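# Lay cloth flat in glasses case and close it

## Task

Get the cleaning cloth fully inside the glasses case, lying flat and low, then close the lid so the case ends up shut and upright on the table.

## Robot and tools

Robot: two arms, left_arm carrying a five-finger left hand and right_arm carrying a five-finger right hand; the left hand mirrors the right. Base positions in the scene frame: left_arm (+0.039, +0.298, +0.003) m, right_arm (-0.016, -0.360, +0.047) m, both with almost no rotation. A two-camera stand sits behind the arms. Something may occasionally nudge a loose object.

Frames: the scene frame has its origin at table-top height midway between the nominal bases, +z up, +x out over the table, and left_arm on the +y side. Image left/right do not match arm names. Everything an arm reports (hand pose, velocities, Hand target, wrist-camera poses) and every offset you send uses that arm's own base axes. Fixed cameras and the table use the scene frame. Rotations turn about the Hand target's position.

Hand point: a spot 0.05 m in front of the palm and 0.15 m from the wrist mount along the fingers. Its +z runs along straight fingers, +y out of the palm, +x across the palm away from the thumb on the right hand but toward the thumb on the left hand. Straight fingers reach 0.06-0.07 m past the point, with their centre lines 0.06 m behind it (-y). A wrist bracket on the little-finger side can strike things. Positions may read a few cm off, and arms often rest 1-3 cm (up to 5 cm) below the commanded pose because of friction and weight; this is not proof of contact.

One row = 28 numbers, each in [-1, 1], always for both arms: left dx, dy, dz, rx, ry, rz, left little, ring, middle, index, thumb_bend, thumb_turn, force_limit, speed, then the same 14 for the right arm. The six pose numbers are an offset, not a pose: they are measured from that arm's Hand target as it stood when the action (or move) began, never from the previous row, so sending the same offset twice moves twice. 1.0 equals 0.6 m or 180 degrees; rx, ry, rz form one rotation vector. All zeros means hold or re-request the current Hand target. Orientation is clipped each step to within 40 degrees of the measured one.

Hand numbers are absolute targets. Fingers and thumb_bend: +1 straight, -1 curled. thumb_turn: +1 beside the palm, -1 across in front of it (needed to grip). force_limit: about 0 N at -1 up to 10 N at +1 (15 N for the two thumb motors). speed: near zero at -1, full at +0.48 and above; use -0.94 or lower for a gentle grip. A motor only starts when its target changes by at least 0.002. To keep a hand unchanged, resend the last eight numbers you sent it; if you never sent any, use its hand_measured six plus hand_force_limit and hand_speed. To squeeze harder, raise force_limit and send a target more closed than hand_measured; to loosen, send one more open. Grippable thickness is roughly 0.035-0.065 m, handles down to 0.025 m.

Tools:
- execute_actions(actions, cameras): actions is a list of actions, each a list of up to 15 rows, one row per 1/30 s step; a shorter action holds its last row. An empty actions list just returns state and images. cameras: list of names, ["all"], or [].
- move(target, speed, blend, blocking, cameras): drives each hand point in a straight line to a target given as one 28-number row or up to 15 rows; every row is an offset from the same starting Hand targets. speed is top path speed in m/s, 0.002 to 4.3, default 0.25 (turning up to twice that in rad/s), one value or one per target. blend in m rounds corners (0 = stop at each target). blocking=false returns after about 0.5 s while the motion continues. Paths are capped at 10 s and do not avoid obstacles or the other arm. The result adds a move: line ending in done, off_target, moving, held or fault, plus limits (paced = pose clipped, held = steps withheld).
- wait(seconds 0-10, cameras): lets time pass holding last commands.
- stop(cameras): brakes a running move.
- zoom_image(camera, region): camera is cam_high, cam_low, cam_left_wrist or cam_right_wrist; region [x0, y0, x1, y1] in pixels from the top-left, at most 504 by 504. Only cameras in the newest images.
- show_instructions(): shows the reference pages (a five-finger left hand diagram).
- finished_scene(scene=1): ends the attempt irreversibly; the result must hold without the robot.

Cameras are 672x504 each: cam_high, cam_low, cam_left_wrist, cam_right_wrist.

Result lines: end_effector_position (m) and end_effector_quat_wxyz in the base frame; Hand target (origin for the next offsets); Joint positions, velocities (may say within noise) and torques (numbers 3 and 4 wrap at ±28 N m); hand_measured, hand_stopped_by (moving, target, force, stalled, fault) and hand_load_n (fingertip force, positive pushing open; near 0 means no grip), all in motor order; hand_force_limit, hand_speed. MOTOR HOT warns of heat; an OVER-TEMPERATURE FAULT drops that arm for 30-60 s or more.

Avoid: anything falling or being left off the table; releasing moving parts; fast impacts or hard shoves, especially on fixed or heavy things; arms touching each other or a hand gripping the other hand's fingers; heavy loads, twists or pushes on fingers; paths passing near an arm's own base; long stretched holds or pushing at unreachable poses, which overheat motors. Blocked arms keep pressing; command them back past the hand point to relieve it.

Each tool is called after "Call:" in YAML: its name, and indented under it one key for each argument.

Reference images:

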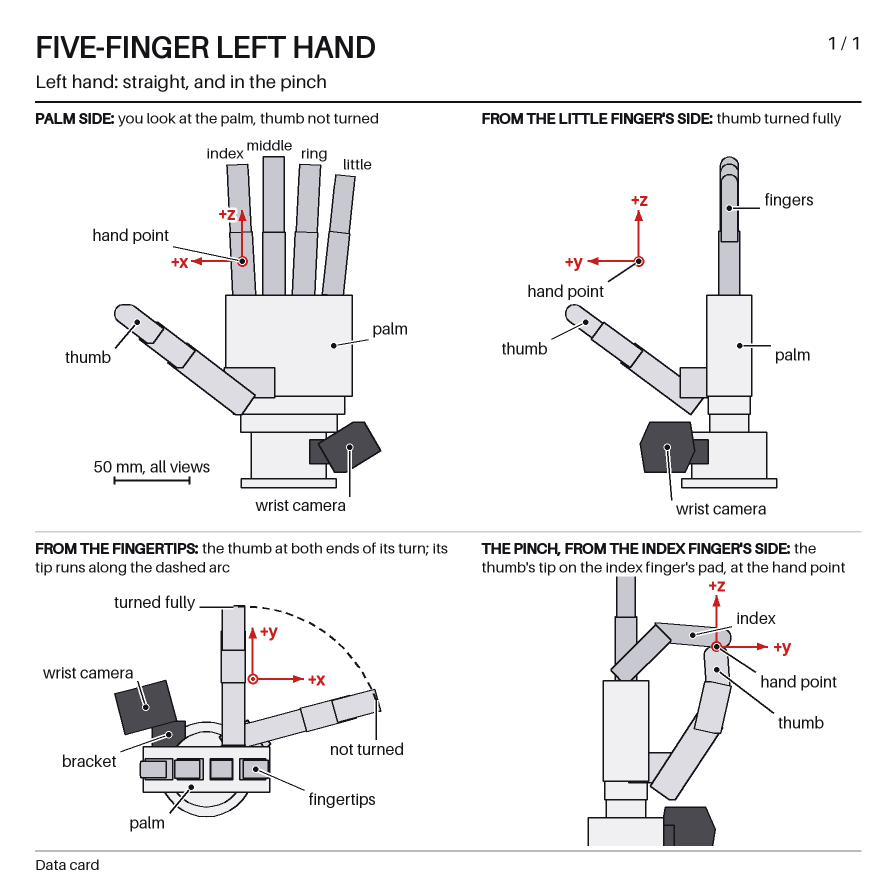

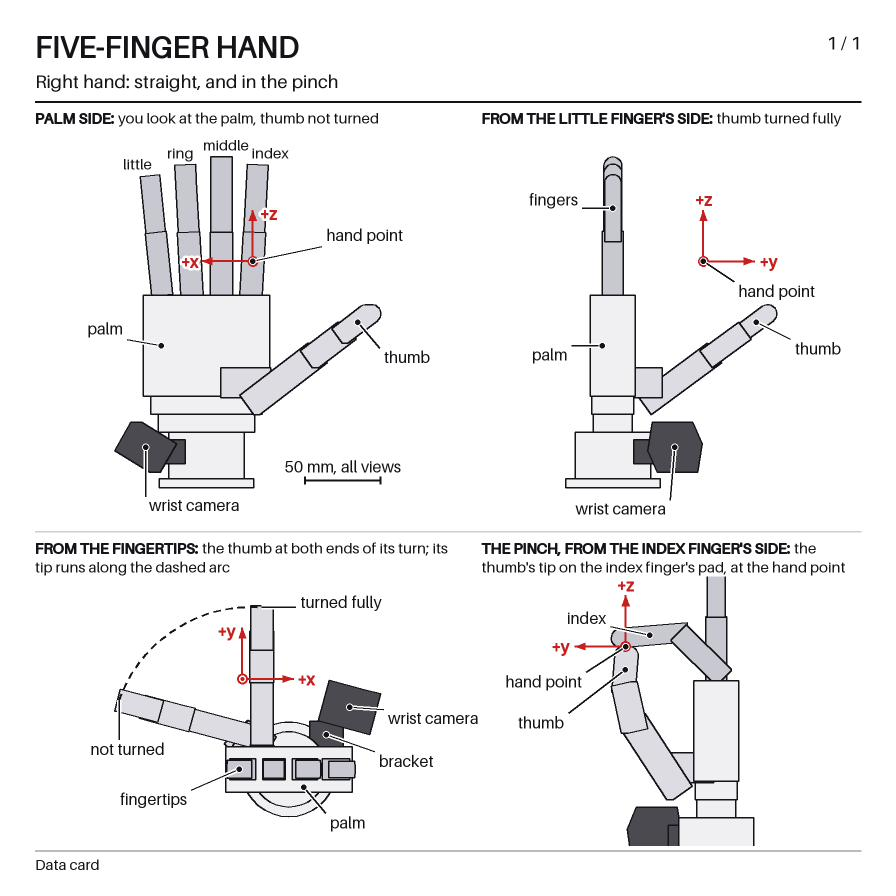

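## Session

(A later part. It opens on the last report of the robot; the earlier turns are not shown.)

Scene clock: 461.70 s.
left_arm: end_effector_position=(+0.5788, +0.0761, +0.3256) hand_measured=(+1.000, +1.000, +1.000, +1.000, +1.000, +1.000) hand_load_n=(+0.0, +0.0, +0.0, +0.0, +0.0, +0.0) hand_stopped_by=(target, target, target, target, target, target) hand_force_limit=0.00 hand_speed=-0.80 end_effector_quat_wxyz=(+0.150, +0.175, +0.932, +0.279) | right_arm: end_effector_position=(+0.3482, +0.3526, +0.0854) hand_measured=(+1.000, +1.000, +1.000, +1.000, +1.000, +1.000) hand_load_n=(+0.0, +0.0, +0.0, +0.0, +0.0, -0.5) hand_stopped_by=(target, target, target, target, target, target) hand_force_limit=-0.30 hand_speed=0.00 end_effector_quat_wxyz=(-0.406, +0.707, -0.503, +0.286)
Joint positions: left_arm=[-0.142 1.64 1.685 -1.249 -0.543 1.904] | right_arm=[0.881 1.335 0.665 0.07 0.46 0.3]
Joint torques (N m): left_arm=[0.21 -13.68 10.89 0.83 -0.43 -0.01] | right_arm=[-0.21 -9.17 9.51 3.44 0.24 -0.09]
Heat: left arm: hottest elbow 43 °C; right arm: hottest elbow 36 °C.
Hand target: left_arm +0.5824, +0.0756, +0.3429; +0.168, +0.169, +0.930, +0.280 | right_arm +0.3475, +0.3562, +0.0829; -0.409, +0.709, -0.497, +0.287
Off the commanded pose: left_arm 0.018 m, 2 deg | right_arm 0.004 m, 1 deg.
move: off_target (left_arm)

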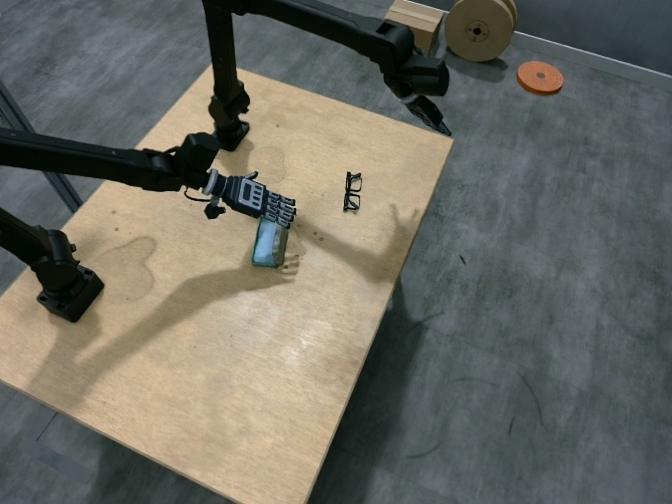

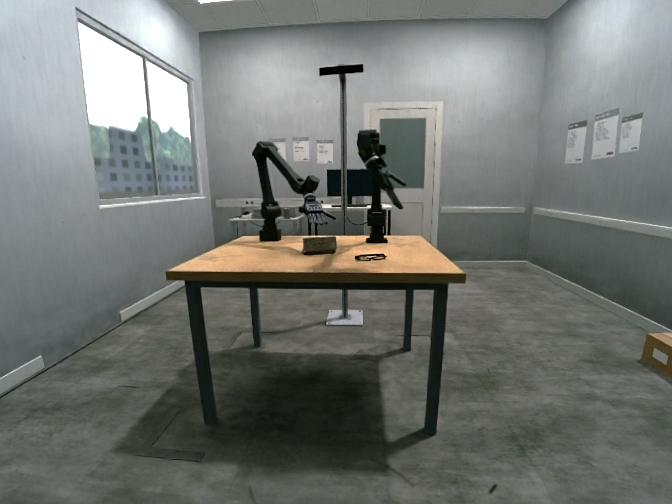

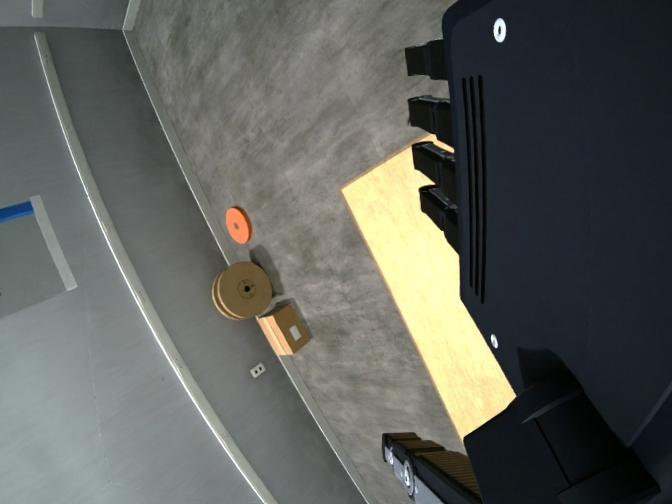

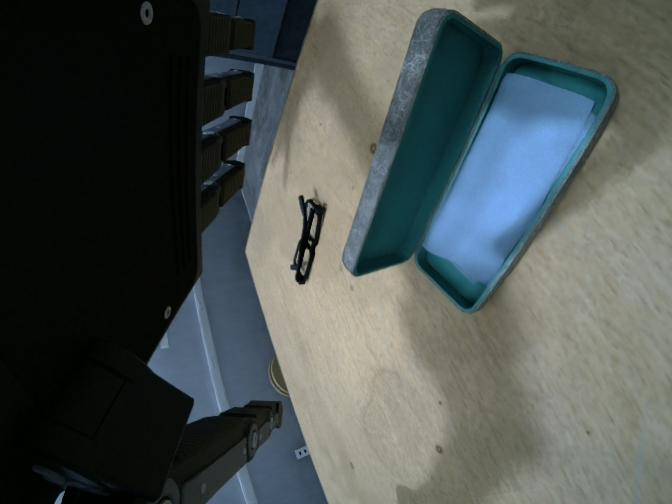

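Call:
move:
  target: [0,0,0,0,0,0,1,1,1,1,1,1,0,-0.8,0,0,-0.107,0,0,0,1,1,1,1,1,1,-0.3,0]
  speed: 0.08
  cameras: ["cam_high","cam_low","cam_right_wrist"]

Scene clock: 470.17 s.
left_arm: end_effector_position=(+0.5788, +0.0761, +0.3256) hand_measured=(+1.000, +1.000, +1.000, +1.000, +1.000, +1.000) hand_load_n=(+0.0, +0.0, +0.0, +0.0, +0.0, +0.0) hand_stopped_by=(target, target, target, target, target, target) hand_force_limit=0.00 hand_speed=-0.80 end_effector_quat_wxyz=(+0.150, +0.175, +0.932, +0.279) | right_arm: end_effector_position=(+0.3494, +0.3540, +0.0229) hand_measured=(+1.000, +1.000, +1.000, +1.000, +1.000, +1.000) hand_load_n=(+0.0, +0.0, +0.0, +0.0, +0.0, +0.0) hand_stopped_by=(target, target, target, target, target, target) hand_force_limit=-0.30 hand_speed=0.00 end_effector_quat_wxyz=(-0.408, +0.707, -0.502, +0.286)
Joint positions: left_arm=[-0.142 1.64 1.685 -1.249 -0.543 1.904] | right_arm=[0.881 1.499 0.6 0.303 0.46 0.3]
Joint torques (N m): left_arm=[0.21 -13.68 10.89 0.83 -0.43 -0.02] | right_arm=[0.56 -9.88 7.92 3.37 0.23 -0.08]
Heat: left arm: hottest elbow 43 °C; right arm: hottest elbow 36 °C.
Hand target: left_arm +0.5824, +0.0756, +0.3429; +0.168, +0.169, +0.930, +0.280 | right_arm +0.3475, +0.3562, +0.0188; -0.409, +0.709, -0.497, +0.287
Off the commanded pose: left_arm 0.018 m, 2 deg | right_arm 0.005 m, 1 deg.
move: off_target (left_arm)
Images, in order (width x height): cam_high 672x504, cam_low 672x504, cam_right_wrist 672x504.

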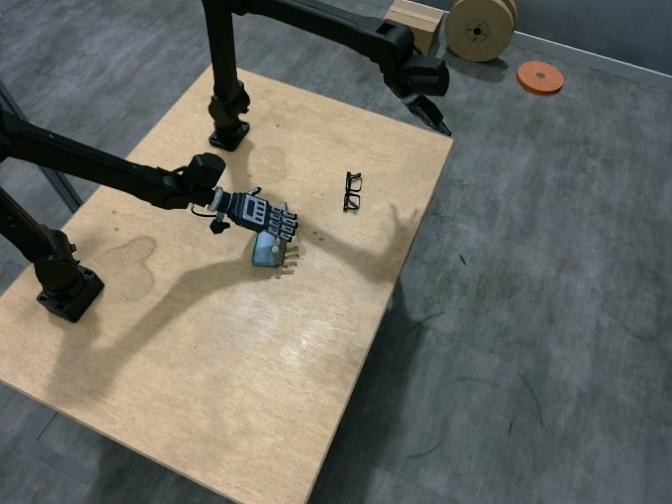

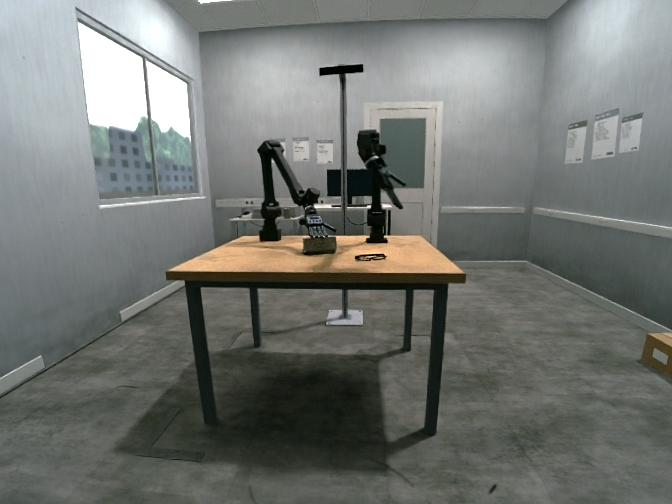

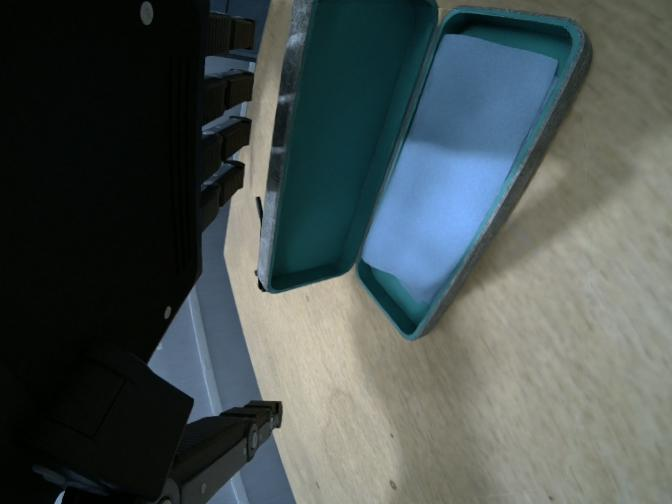

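Call:
zoom_image:
  camera: "cam_right_wrist"
  region: [180, 0, 480, 300]

Call:
zoom_image:
  camera: "cam_low"
  region: [280, 180, 380, 270]

Scaled by 1.680 from the camera's 672x504 image, which has a finer 960x720 frame.

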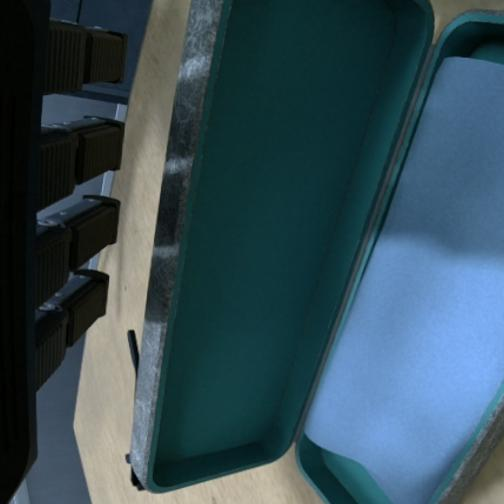

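Scaled by 5.040 from the camera's 672x504 image, which has a finer 960x720 frame.

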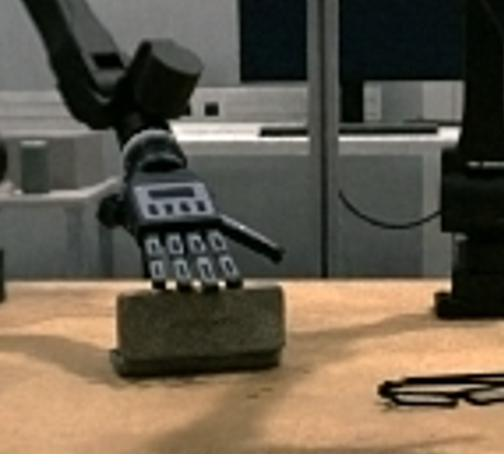

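Call:
move:
  target: [0,0,0,0,0,0,1,1,1,1,1,1,0,-0.8,0,0,-0.025,0,0,0,1,1,1,1,1,1,-0.3,0]
  speed: 0.05
  cameras: ["cam_low","cam_right_wrist"]

Scene clock: 475.40 s.
left_arm: end_effector_position=(+0.5788, +0.0761, +0.3256) hand_measured=(+1.000, +1.000, +1.000, +1.000, +1.000, +1.000) hand_load_n=(+0.0, +0.0, +0.0, +0.0, +0.0, +0.0) hand_stopped_by=(target, target, target, target, target, target) hand_force_limit=0.00 hand_speed=-0.80 end_effector_quat_wxyz=(+0.150, +0.175, +0.932, +0.279) | right_arm: end_effector_position=(+0.3500, +0.3547, +0.0088) hand_measured=(+1.000, +1.000, +1.000, +1.000, +1.000, +1.000) hand_load_n=(+0.0, +0.0, +0.0, +0.0, +0.0, -0.5) hand_stopped_by=(target, target, target, target, target, target) hand_force_limit=-0.30 hand_speed=0.00 end_effector_quat_wxyz=(-0.409, +0.706, -0.502, +0.286)
Joint positions: left_arm=[-0.142 1.64 1.685 -1.249 -0.543 1.904] | right_arm=[0.881 1.543 0.59 0.358 0.46 0.3]
Joint torques (N m): left_arm=[0.21 -13.68 10.89 0.81 -0.43 -0.01] | right_arm=[1.2 -10.46 7.36 3.45 0.2 -0.06]
Heat: left arm: hottest elbow 43 °C; right arm: hottest elbow 36 °C.
Hand target: left_arm +0.5824, +0.0756, +0.3429; +0.168, +0.169, +0.930, +0.280 | right_arm +0.3475, +0.3563, +0.0038; -0.409, +0.709, -0.497, +0.287
Off the commanded pose: left_arm 0.018 m, 2 deg | right_arm 0.006 m, 1 deg.
move: off_target (left_arm)
Images, in order (width x height): cam_low 672x504, cam_right_wrist 672x504.

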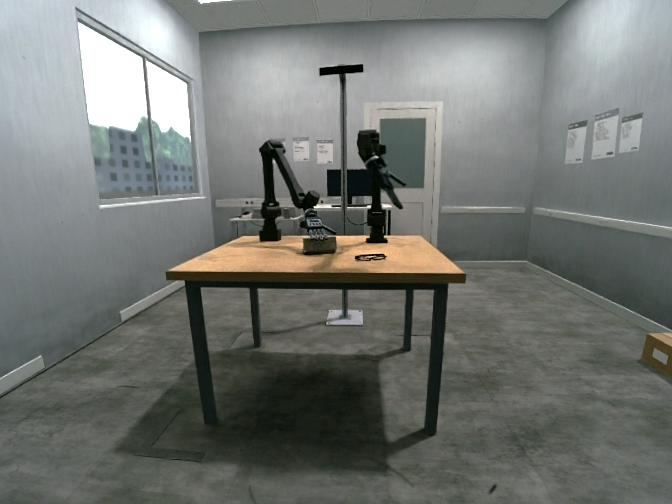

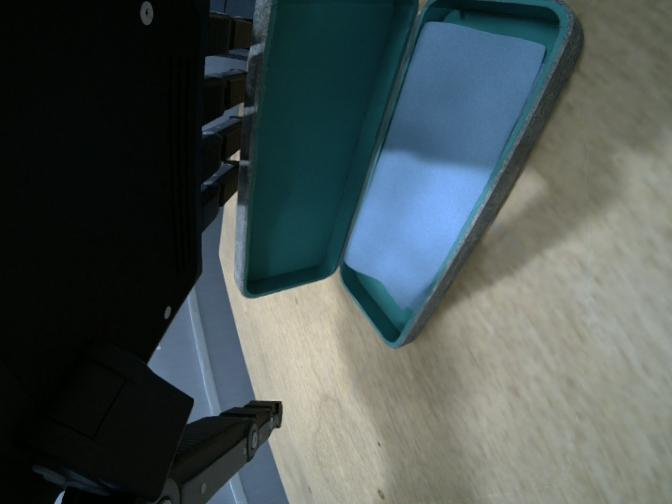

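Call:
move:
  target: [0,0,0,0,0,0,1,1,1,1,1,1,0,-0.8,-0.0157,-0.0057,-0.0289,0,0,0,1,1,1,1,1,1,-0.3,0]
  speed: 0.05
  cameras: ["cam_low","cam_right_wrist"]

Scene clock: 477.80 s.
left_arm: end_effector_position=(+0.5788, +0.0761, +0.3256) hand_measured=(+1.000, +1.000, +1.000, +1.000, +1.000, +1.000) hand_load_n=(+0.0, +0.0, +0.0, +0.0, +0.0, +0.0) hand_stopped_by=(target, target, target, target, target, target) hand_force_limit=0.00 hand_speed=-0.80 end_effector_quat_wxyz=(+0.150, +0.175, +0.932, +0.279) | right_arm: end_effector_position=(+0.3474, +0.3550, +0.0022) hand_measured=(+1.000, +1.000, +1.000, +1.000, +1.000, +1.000) hand_load_n=(+0.0, +0.0, +0.0, +0.0, +0.0, +0.0) hand_stopped_by=(target, target, target, target, target, target) hand_force_limit=-0.30 hand_speed=0.00 end_effector_quat_wxyz=(-0.420, +0.699, -0.501, +0.291)
Joint positions: left_arm=[-0.142 1.64 1.685 -1.249 -0.543 1.904] | right_arm=[0.892 1.568 0.565 0.435 0.476 0.3]
Joint torques (N m): left_arm=[0.21 -13.68 10.89 0.83 -0.43 -0.02] | right_arm=[0.85 -9 6.2 2.84 0.05 0.03]
Heat: left arm: hottest elbow 43 °C; right arm: hottest elbow 36 °C.
Hand target: left_arm +0.5824, +0.0756, +0.3429; +0.168, +0.169, +0.930, +0.280 | right_arm +0.3381, +0.3528, -0.0136; -0.409, +0.709, -0.497, +0.287
Off the commanded pose: left_arm 0.018 m, 2 deg | right_arm 0.018 m, 2 deg.
move: off_target (left_arm, right_arm)
Images, in order (width x height): cam_low 672x504, cam_right_wrist 672x504.

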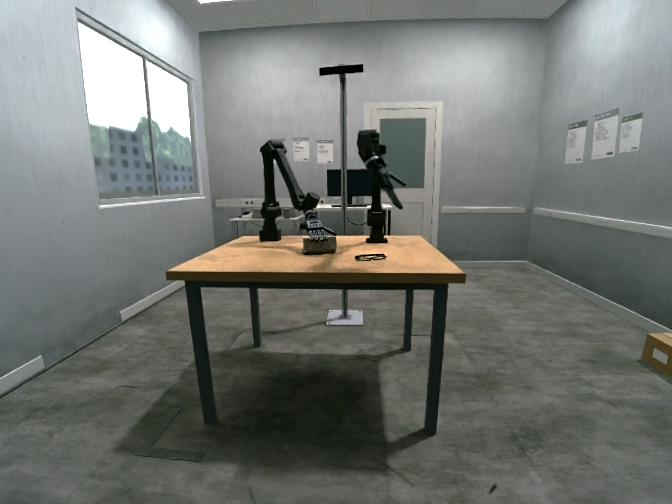

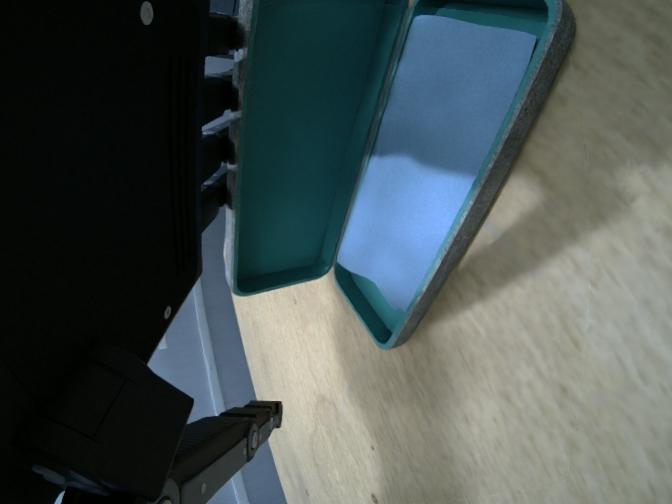

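Call:
move:
  target: [0,0,0,0,0,0,1,1,1,1,1,1,0,-0.8,-0.0470,-0.0171,0,0,0,0,1,1,1,1,1,1,-0.3,0]
  speed: 0.05
  cameras: ["cam_high","cam_low","cam_right_wrist"]

Scene clock: 481.07 s.
left_arm: end_effector_position=(+0.5788, +0.0761, +0.3256) hand_measured=(+1.000, +1.000, +1.000, +1.000, +1.000, +1.000) hand_load_n=(+0.0, +0.0, +0.0, +0.0, +0.0, +0.0) hand_stopped_by=(target, target, target, target, target, target) hand_force_limit=0.00 hand_speed=-0.80 end_effector_quat_wxyz=(+0.150, +0.175, +0.932, +0.279) | right_arm: end_effector_position=(+0.3228, +0.3491, +0.0014) hand_measured=(+1.000, +1.000, +1.000, +1.000, +1.000, +1.000) hand_load_n=(-0.5, +0.0, +0.0, +0.0, +0.0, +0.0) hand_stopped_by=(target, target, target, target, target, target) hand_force_limit=-0.30 hand_speed=0.00 end_effector_quat_wxyz=(-0.423, +0.698, -0.498, +0.293)
Joint positions: left_arm=[-0.142 1.64 1.685 -1.249 -0.543 1.904] | right_arm=[0.939 1.53 0.509 0.449 0.516 0.321]
Joint torques (N m): left_arm=[0.21 -13.68 10.89 0.83 -0.43 -0.02] | right_arm=[-0.09 -10.23 5.11 2.17 0.06 0.13]
Heat: left arm: hottest elbow 43 °C; right arm: hottest elbow 36 °C.
Hand target: left_arm +0.5824, +0.0756, +0.3429; +0.168, +0.169, +0.930, +0.280 | right_arm +0.3100, +0.3427, -0.0133; -0.410, +0.709, -0.497, +0.287
Off the commanded pose: left_arm 0.018 m, 2 deg | right_arm 0.021 m, 2 deg.
move: off_target (left_arm, right_arm)
Images, in order (width x height): cam_high 672x504, cam_low 672x504, cam_right_wrist 672x504.

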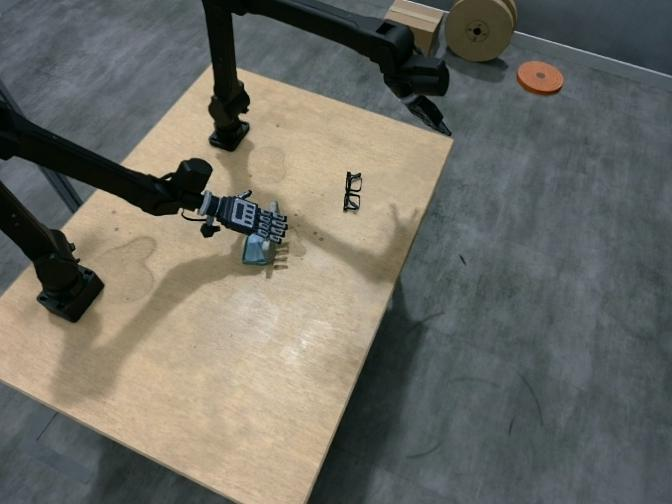

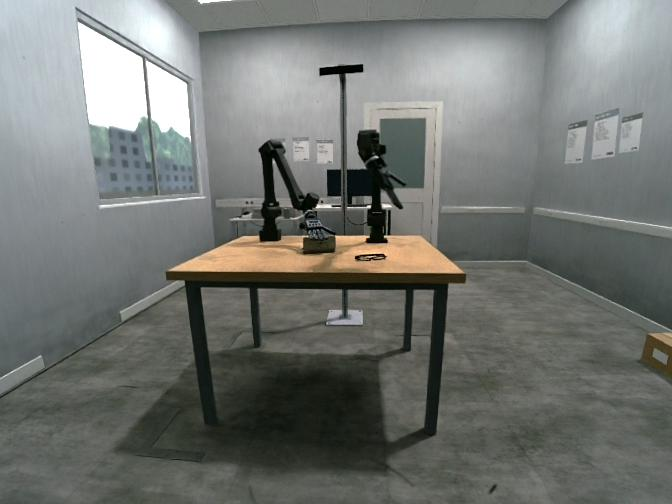

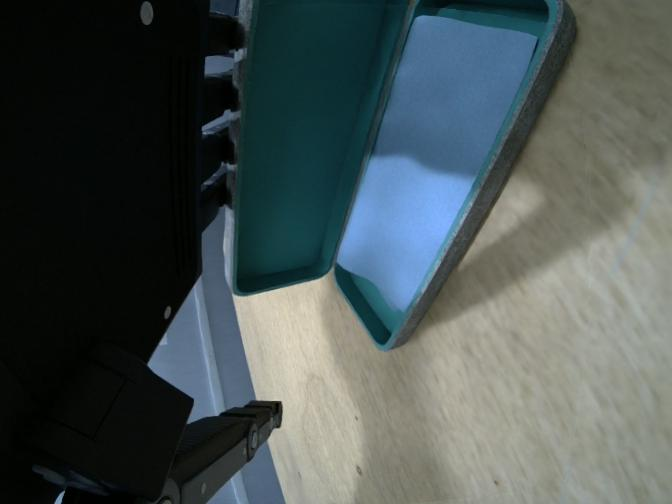

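Call:
move:
  target:
    - [0,0,0,0,0,0,1,1,1,1,1,1,0,-0.8,0.0213,0.0107,0.03,0,0,0,1,1,1,1,1,1,-0.3,0]
    - [0,0,0,0,0,0,1,1,1,1,1,1,0,-0.8,0.0213,0.0107,0.1288,0,0,0,1,1,1,1,1,1,-0.3,0]
    - [0,0,0,0,0,0,1,1,1,1,1,1,0,-0.8,0.0170,-0.0380,0.1288,0.0385,-0.1037,0.0057,1,1,1,1,1,1,-0.3,0]
    - [0,0,0,0,0,0,1,1,1,1,1,1,0,-0.8,0.0170,-0.0380,0.1288,0.0385,-0.1037,0.0057,1,1,1,1,1,-1,-0.3,0]
    - [0,0,0,0,0,0,1,1,1,1,1,1,0,-0.8,0.0170,-0.0380,0.0722,0.0385,-0.1037,0.0057,1,1,1,1,1,-1,-0.3,0]
  speed: [0.06,0.12,0.15,0.15,0.1]
  blend: [0.003,0.01,0.01,0,0]
  cameras: ["cam_high","cam_low","cam_right_wrist"]

Scene clock: 536.93 s.
left_arm: end_effector_position=(+0.5788, +0.0761, +0.3256) hand_measured=(+1.000, +1.000, +1.000, +1.000, +1.000, +1.000) hand_load_n=(+0.0, +0.0, +0.0, +0.0, +0.0, +0.0) hand_stopped_by=(target, target, target, target, target, target) hand_force_limit=0.00 hand_speed=-0.80 end_effector_quat_wxyz=(+0.150, +0.175, +0.932, +0.279) | right_arm: end_effector_position=(+0.3233, +0.3191, +0.0328) hand_measured=(+1.000, +1.000, +1.000, +1.000, +1.000, -1.000) hand_load_n=(+0.0, +0.0, +0.0, +0.0, +0.0, +0.0) hand_stopped_by=(target, target, target, target, target, target) hand_force_limit=-0.30 hand_speed=0.00 end_effector_quat_wxyz=(-0.528, +0.629, -0.439, +0.364)
Joint positions: left_arm=[-0.142 1.64 1.685 -1.249 -0.543 1.904] | right_arm=[0.942 1.591 0.314 1.065 0.572 0.122]
Joint torques (N m): left_arm=[0.21 -13.68 10.89 0.83 -0.43 -0.02] | right_arm=[0.38 -8.7 4.52 3.62 0.11 -0.07]
Heat: left arm: hottest elbow 43 °C; right arm: hottest elbow 33 °C.
Hand target: left_arm +0.5824, +0.0756, +0.3429; +0.168, +0.169, +0.930, +0.280 | right_arm +0.3202, +0.3198, +0.0300; -0.529, +0.632, -0.434, +0.364
Off the commanded pose: left_arm 0.018 m, 2 deg | right_arm 0.004 m, 1 deg.
move: off_target (left_arm)
Images, in order (width x height): cam_high 672x504, cam_low 672x504, cam_right_wrist 672x504.

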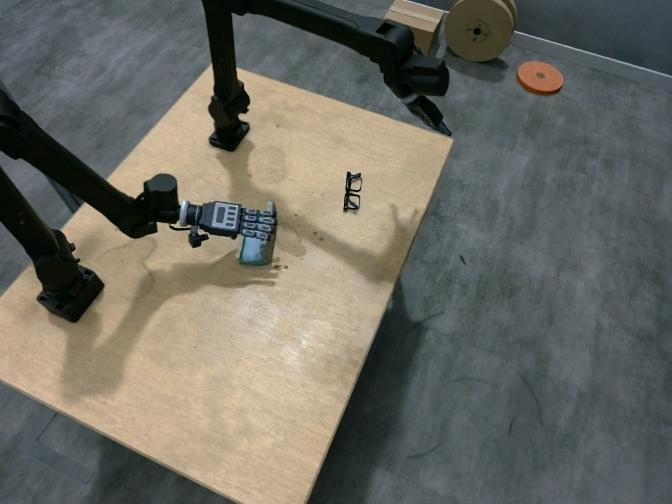

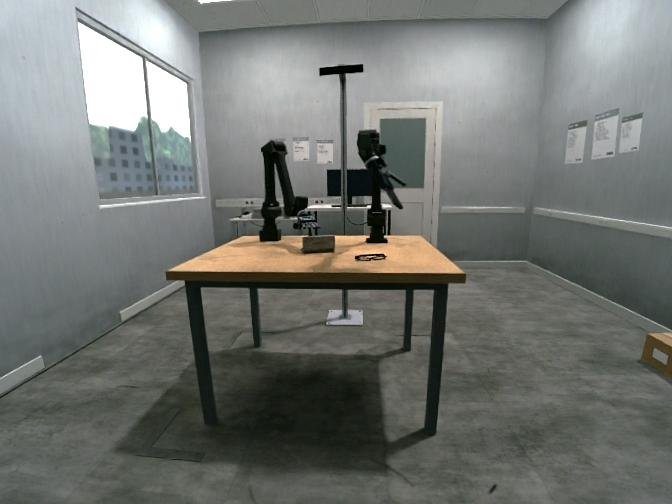

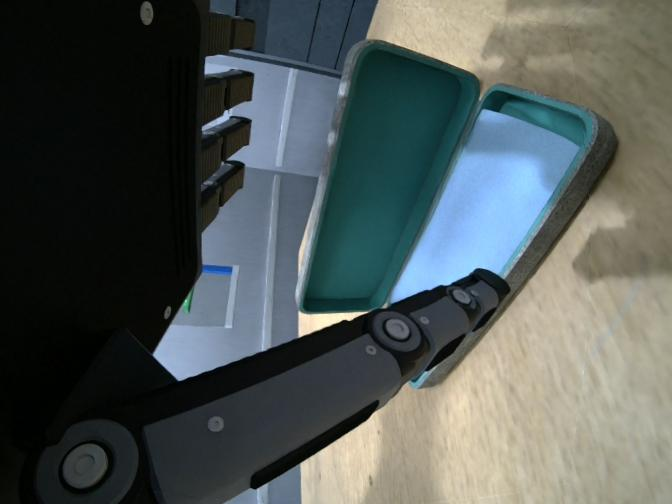

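Call:
move:
  target: [0,0,0,0,0,0,1,1,1,1,1,1,0,-0.8,0,0,-0.0463,0,0,0,1,1,1,1,1,-1,-0.3,0]
  speed: 0.05
  cameras: ["cam_low","cam_right_wrist"]

Scene clock: 544.93 s.
left_arm: end_effector_position=(+0.5788, +0.0761, +0.3256) hand_measured=(+1.000, +1.000, +1.000, +1.000, +1.000, +1.000) hand_load_n=(+0.0, +0.0, +0.0, +0.0, +0.0, +0.0) hand_stopped_by=(target, target, target, target, target, target) hand_force_limit=0.00 hand_speed=-0.80 end_effector_quat_wxyz=(+0.150, +0.175, +0.932, +0.279) | right_arm: end_effector_position=(+0.3229, +0.3186, +0.0042) hand_measured=(+1.000, +1.000, +1.000, +1.000, +1.000, -1.000) hand_load_n=(+0.0, +0.0, +0.0, +0.0, +0.0, +0.0) hand_stopped_by=(target, target, target, target, target, target) hand_force_limit=-0.30 hand_speed=0.00 end_effector_quat_wxyz=(-0.528, +0.630, -0.439, +0.364)
Joint positions: left_arm=[-0.142 1.64 1.685 -1.249 -0.543 1.904] | right_arm=[0.942 1.742 0.314 1.214 0.572 0.122]
Joint torques (N m): left_arm=[0.21 -13.68 10.89 0.81 -0.43 -0.02] | right_arm=[0.38 -9.23 3.32 3.47 0.14 -0.06]
Heat: left arm: hottest elbow 43 °C; right arm: hottest elbow 32 °C.
Hand target: left_arm +0.5824, +0.0756, +0.3429; +0.168, +0.169, +0.930, +0.280 | right_arm +0.3202, +0.3198, +0.0022; -0.529, +0.632, -0.434, +0.364
Off the commanded pose: left_arm 0.018 m, 2 deg | right_arm 0.004 m, 1 deg.
move: off_target (left_arm)
Images, in order (width x height): cam_low 672x504, cam_right_wrist 672x504.

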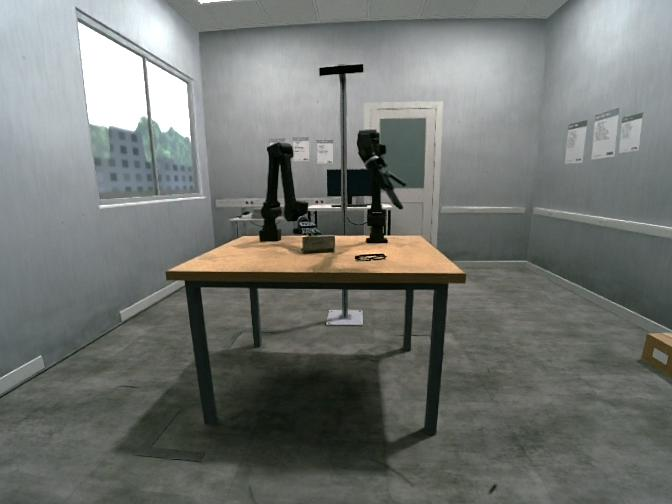

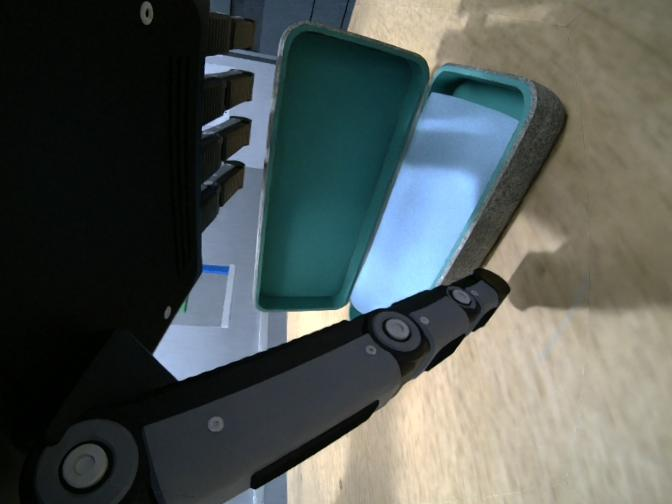

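Call:
zoom_image:
  camera: "cam_right_wrist"
  region: [180, 0, 560, 380]

Call:
zoom_image:
  camera: "cam_low"
  region: [280, 190, 370, 270]

Scaled by 1.326 from the camera's 672x504 image, which has a finer 960x720 frame.

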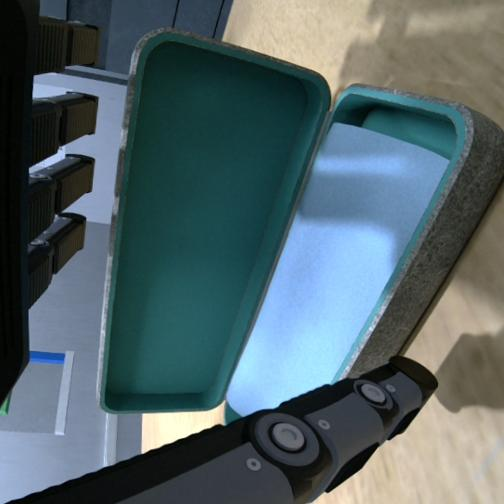

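Scaled by 5.600 from the camera's 672x504 image, which has a finer 960x720 frame.

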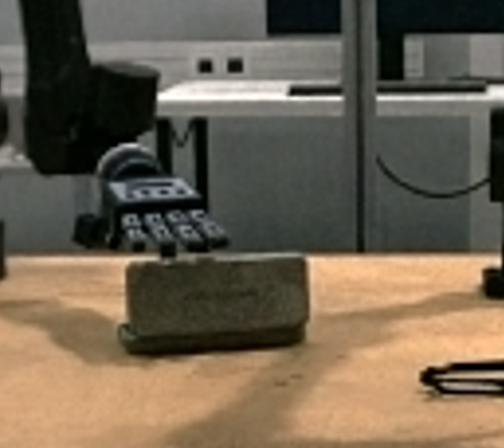

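Call:
move:
  target: [0,0,0,0,0,0,1,1,1,1,1,1,0,-0.8,0.0187,0.0072,-0.004,0,0,0,1,1,1,1,1,-1,-0.3,0]
  speed: 0.04
  cameras: ["cam_high","cam_right_wrist"]

Scene clock: 556.30 s.
left_arm: end_effector_position=(+0.5788, +0.0761, +0.3256) hand_measured=(+1.000, +1.000, +1.000, +1.000, +1.000, +1.000) hand_load_n=(+0.0, +0.0, +0.0, +0.0, +0.0, +0.0) hand_stopped_by=(target, target, target, target, target, target) hand_force_limit=0.00 hand_speed=-0.80 end_effector_quat_wxyz=(+0.150, +0.175, +0.932, +0.279) | right_arm: end_effector_position=(+0.3234, +0.3194, -0.0032) hand_measured=(+1.000, +1.000, +1.000, +1.000, +1.000, -1.000) hand_load_n=(+0.0, +0.0, +0.0, +0.0, +0.0, +0.0) hand_stopped_by=(target, target, target, target, target, target) hand_force_limit=-0.30 hand_speed=0.00 end_effector_quat_wxyz=(-0.523, +0.638, -0.435, +0.360)
Joint positions: left_arm=[-0.142 1.64 1.685 -1.249 -0.543 1.904] | right_arm=[0.935 1.763 0.32 1.214 0.553 0.118]
Joint torques (N m): left_arm=[0.21 -13.68 10.89 0.83 -0.43 -0.01] | right_arm=[-1.32 -9.35 4.86 3.45 0 -0.06]
Heat: left arm: hottest elbow 43 °C; right arm: hottest elbow 32 °C.
Hand target: left_arm +0.5824, +0.0756, +0.3429; +0.168, +0.169, +0.930, +0.280 | right_arm +0.3313, +0.3240, -0.0004; -0.529, +0.632, -0.434, +0.364
Off the commanded pose: left_arm 0.018 m, 2 deg | right_arm 0.010 m, 1 deg.
move: off_target (left_arm)
Images, in order (width x height): cam_high 672x504, cam_right_wrist 672x504.

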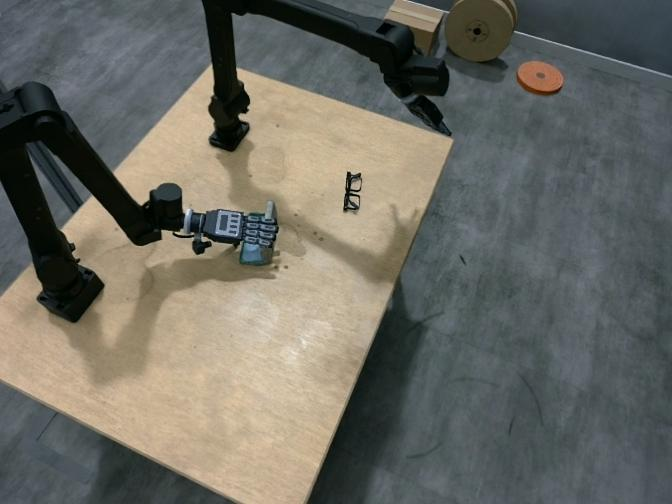

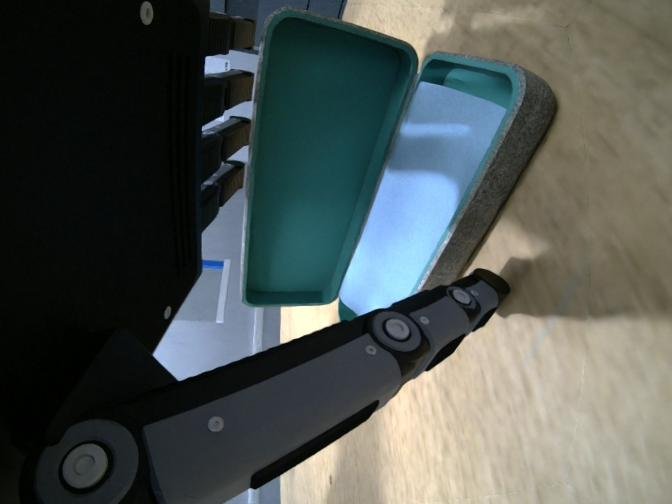

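Call:
move:
  target: [0,0,0,0,0,0,1,1,1,1,1,1,0,-0.8,0.0125,0.0048,0.007,0,0,0,1,1,1,1,1,-1,-0.3,0]
  speed: 0.04
  cameras: ["cam_right_wrist"]

Scene clock: 558.20 s.
left_arm: end_effector_position=(+0.5788, +0.0761, +0.3256) hand_measured=(+1.000, +1.000, +1.000, +1.000, +1.000, +1.000) hand_load_n=(+0.0, +0.0, +0.0, +0.0, +0.0, +0.0) hand_stopped_by=(target, target, target, target, target, target) hand_force_limit=0.00 hand_speed=-0.80 end_effector_quat_wxyz=(+0.150, +0.175, +0.932, +0.279) | right_arm: end_effector_position=(+0.3314, +0.3232, +0.0012) hand_measured=(+1.000, +1.000, +1.000, +1.000, +1.000, -1.000) hand_load_n=(+0.0, +0.0, +0.0, +0.0, +0.0, +0.0) hand_stopped_by=(target, target, target, target, target, target) hand_force_limit=-0.30 hand_speed=0.00 end_effector_quat_wxyz=(-0.529, +0.633, -0.435, +0.360)
Joint positions: left_arm=[-0.142 1.64 1.685 -1.249 -0.543 1.904] | right_arm=[0.92 1.763 0.336 1.214 0.539 0.114]
Joint torques (N m): left_arm=[0.21 -13.63 10.89 0.83 -0.43 -0.02] | right_arm=[-1.44 -10.93 5.3 1.95 0.01 -0.08]
Heat: left arm: hottest elbow 43 °C; right arm: hottest elbow 32 °C.
Hand target: left_arm +0.5824, +0.0756, +0.3429; +0.168, +0.169, +0.930, +0.280 | right_arm +0.3389, +0.3270, +0.0039; -0.529, +0.632, -0.434, +0.364
Off the commanded pose: left_arm 0.018 m, 2 deg | right_arm 0.009 m, 0 deg.
move: off_target (left_arm)
Images, in order (width x height): cam_right_wrist 672x504.

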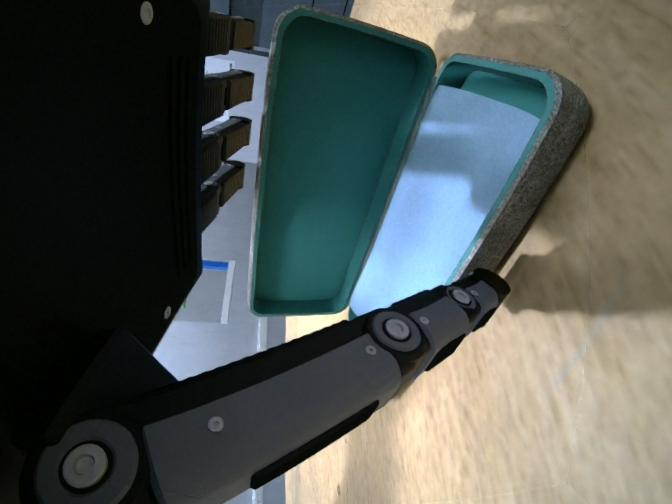

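Call:
zoom_image:
  camera: "cam_right_wrist"
  region: [380, 180, 580, 380]

Call:
zoom_image:
  camera: "cam_right_wrist"
  region: [180, 0, 380, 200]

Scaled by 2.520 from the camera's 672x504 image, which has a finer 960x720 frame.

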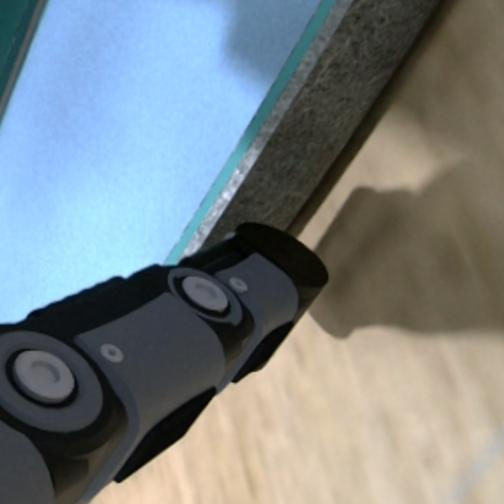

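Scaled by 2.520 from the camera's 672x504 image, which has a finer 960x720 frame.

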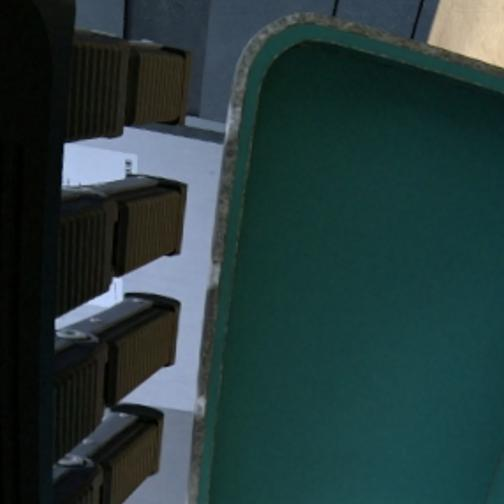

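Call:
move:
  target: [0,0,0,0,0,0,1,1,1,1,1,1,0,-0.8,0,0,0,0,0,0,1,1,0.6,0.6,1,-1,-0.2,-0.6]
  speed: 0.04
  cameras: ["cam_right_wrist"]

Scene clock: 562.07 s.
left_arm: end_effector_position=(+0.5788, +0.0761, +0.3256) hand_measured=(+1.000, +1.000, +1.000, +1.000, +1.000, +1.000) hand_load_n=(+0.0, +0.0, +0.0, +0.0, +0.0, +0.0) hand_stopped_by=(target, target, target, target, target, target) hand_force_limit=0.00 hand_speed=-0.80 end_effector_quat_wxyz=(+0.150, +0.175, +0.932, +0.279) | right_arm: end_effector_position=(+0.3348, +0.3268, +0.0073) hand_measured=(+1.000, +1.000, +0.600, +0.600, +1.000, -1.000) hand_load_n=(+0.0, +0.0, +0.0, +0.0, +0.0, +0.0) hand_stopped_by=(target, target, target, target, target, target) hand_force_limit=-0.20 hand_speed=-0.60 end_effector_quat_wxyz=(-0.535, +0.628, -0.435, +0.361)
Joint positions: left_arm=[-0.142 1.64 1.685 -1.249 -0.543 1.904] | right_arm=[0.919 1.755 0.344 1.214 0.538 0.113]
Joint torques (N m): left_arm=[0.21 -13.68 10.89 0.83 -0.43 -0.02] | right_arm=[-0.85 -10.17 4.78 2.06 0.02 -0.07]
Heat: left arm: hottest elbow 43 °C; right arm: hottest elbow 32 °C.
Hand target: left_arm +0.5824, +0.0756, +0.3429; +0.168, +0.169, +0.930, +0.280 | right_arm +0.3390, +0.3270, +0.0039; -0.529, +0.632, -0.434, +0.364
Off the commanded pose: left_arm 0.018 m, 2 deg | right_arm 0.005 m, 1 deg.
move: off_target (left_arm)
Images, in order (width x height): cam_right_wrist 672x504.

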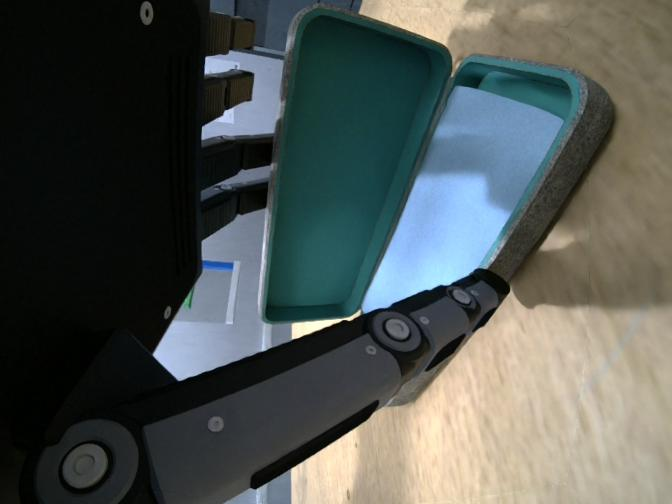

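Call:
zoom_image:
  camera: "cam_right_wrist"
  region: [190, 60, 390, 260]

Call:
zoom_image:
  camera: "cam_right_wrist"
  region: [380, 200, 580, 400]

Scaled by 2.520 from the camera's 672x504 image, which has a finer 960x720 frame.

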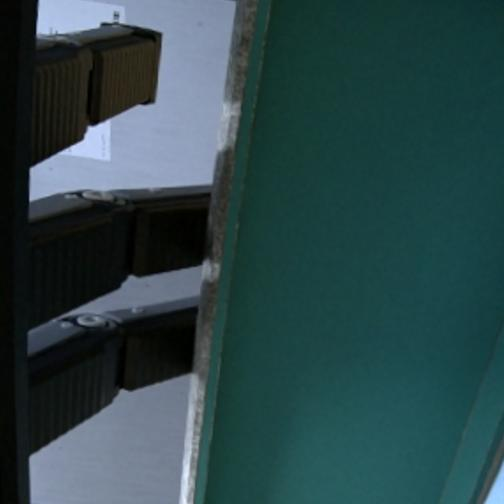

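Scaled by 2.520 from the camera's 672x504 image, which has a finer 960x720 frame.

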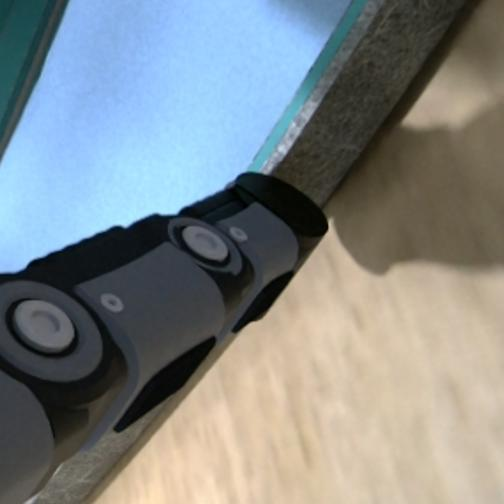

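Call:
move:
  target: [0,0,0,0,0,0,1,1,1,1,1,1,0,-0.8,0,0,-0.005,0,0,0,1,1,0.42,0.42,1,-1,0,-0.7]
  speed: 0.04
  cameras: ["cam_right_wrist"]

Scene clock: 564.33 s.
left_arm: end_effector_position=(+0.5788, +0.0761, +0.3256) hand_measured=(+1.000, +1.000, +1.000, +1.000, +1.000, +1.000) hand_load_n=(+0.0, +0.5, +0.0, +0.0, +0.0, +0.0) hand_stopped_by=(target, target, target, target, target, target) hand_force_limit=0.00 hand_speed=-0.80 end_effector_quat_wxyz=(+0.150, +0.175, +0.932, +0.279) | right_arm: end_effector_position=(+0.3383, +0.3305, +0.0119) hand_measured=(+1.000, +1.000, +0.420, +0.420, +1.000, -1.000) hand_load_n=(+0.0, +0.0, +0.0, +1.5, +0.0, +0.0) hand_stopped_by=(target, target, target, target, target, target) hand_force_limit=0.00 hand_speed=-0.70 end_effector_quat_wxyz=(-0.540, +0.624, -0.435, +0.361)
Joint positions: left_arm=[-0.142 1.64 1.685 -1.249 -0.543 1.904] | right_arm=[0.918 1.751 0.354 1.214 0.539 0.113]
Joint torques (N m): left_arm=[0.21 -13.68 10.88 0.81 -0.43 -0.02] | right_arm=[-1.38 -8.88 3.96 2.69 -0.01 -0.06]
Heat: left arm: hottest elbow 43 °C; right arm: hottest elbow 32 °C.
Hand target: left_arm +0.5824, +0.0756, +0.3429; +0.168, +0.169, +0.930, +0.280 | right_arm +0.3389, +0.3270, +0.0009; -0.529, +0.632, -0.434, +0.364
Off the commanded pose: left_arm 0.018 m, 2 deg | right_arm 0.012 m, 2 deg.
move: off_target (left_arm, right_arm)
Images, in order (width x height): cam_right_wrist 672x504.

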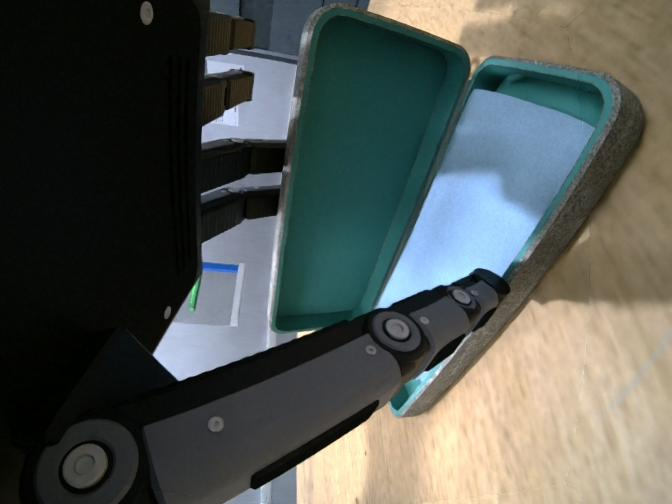

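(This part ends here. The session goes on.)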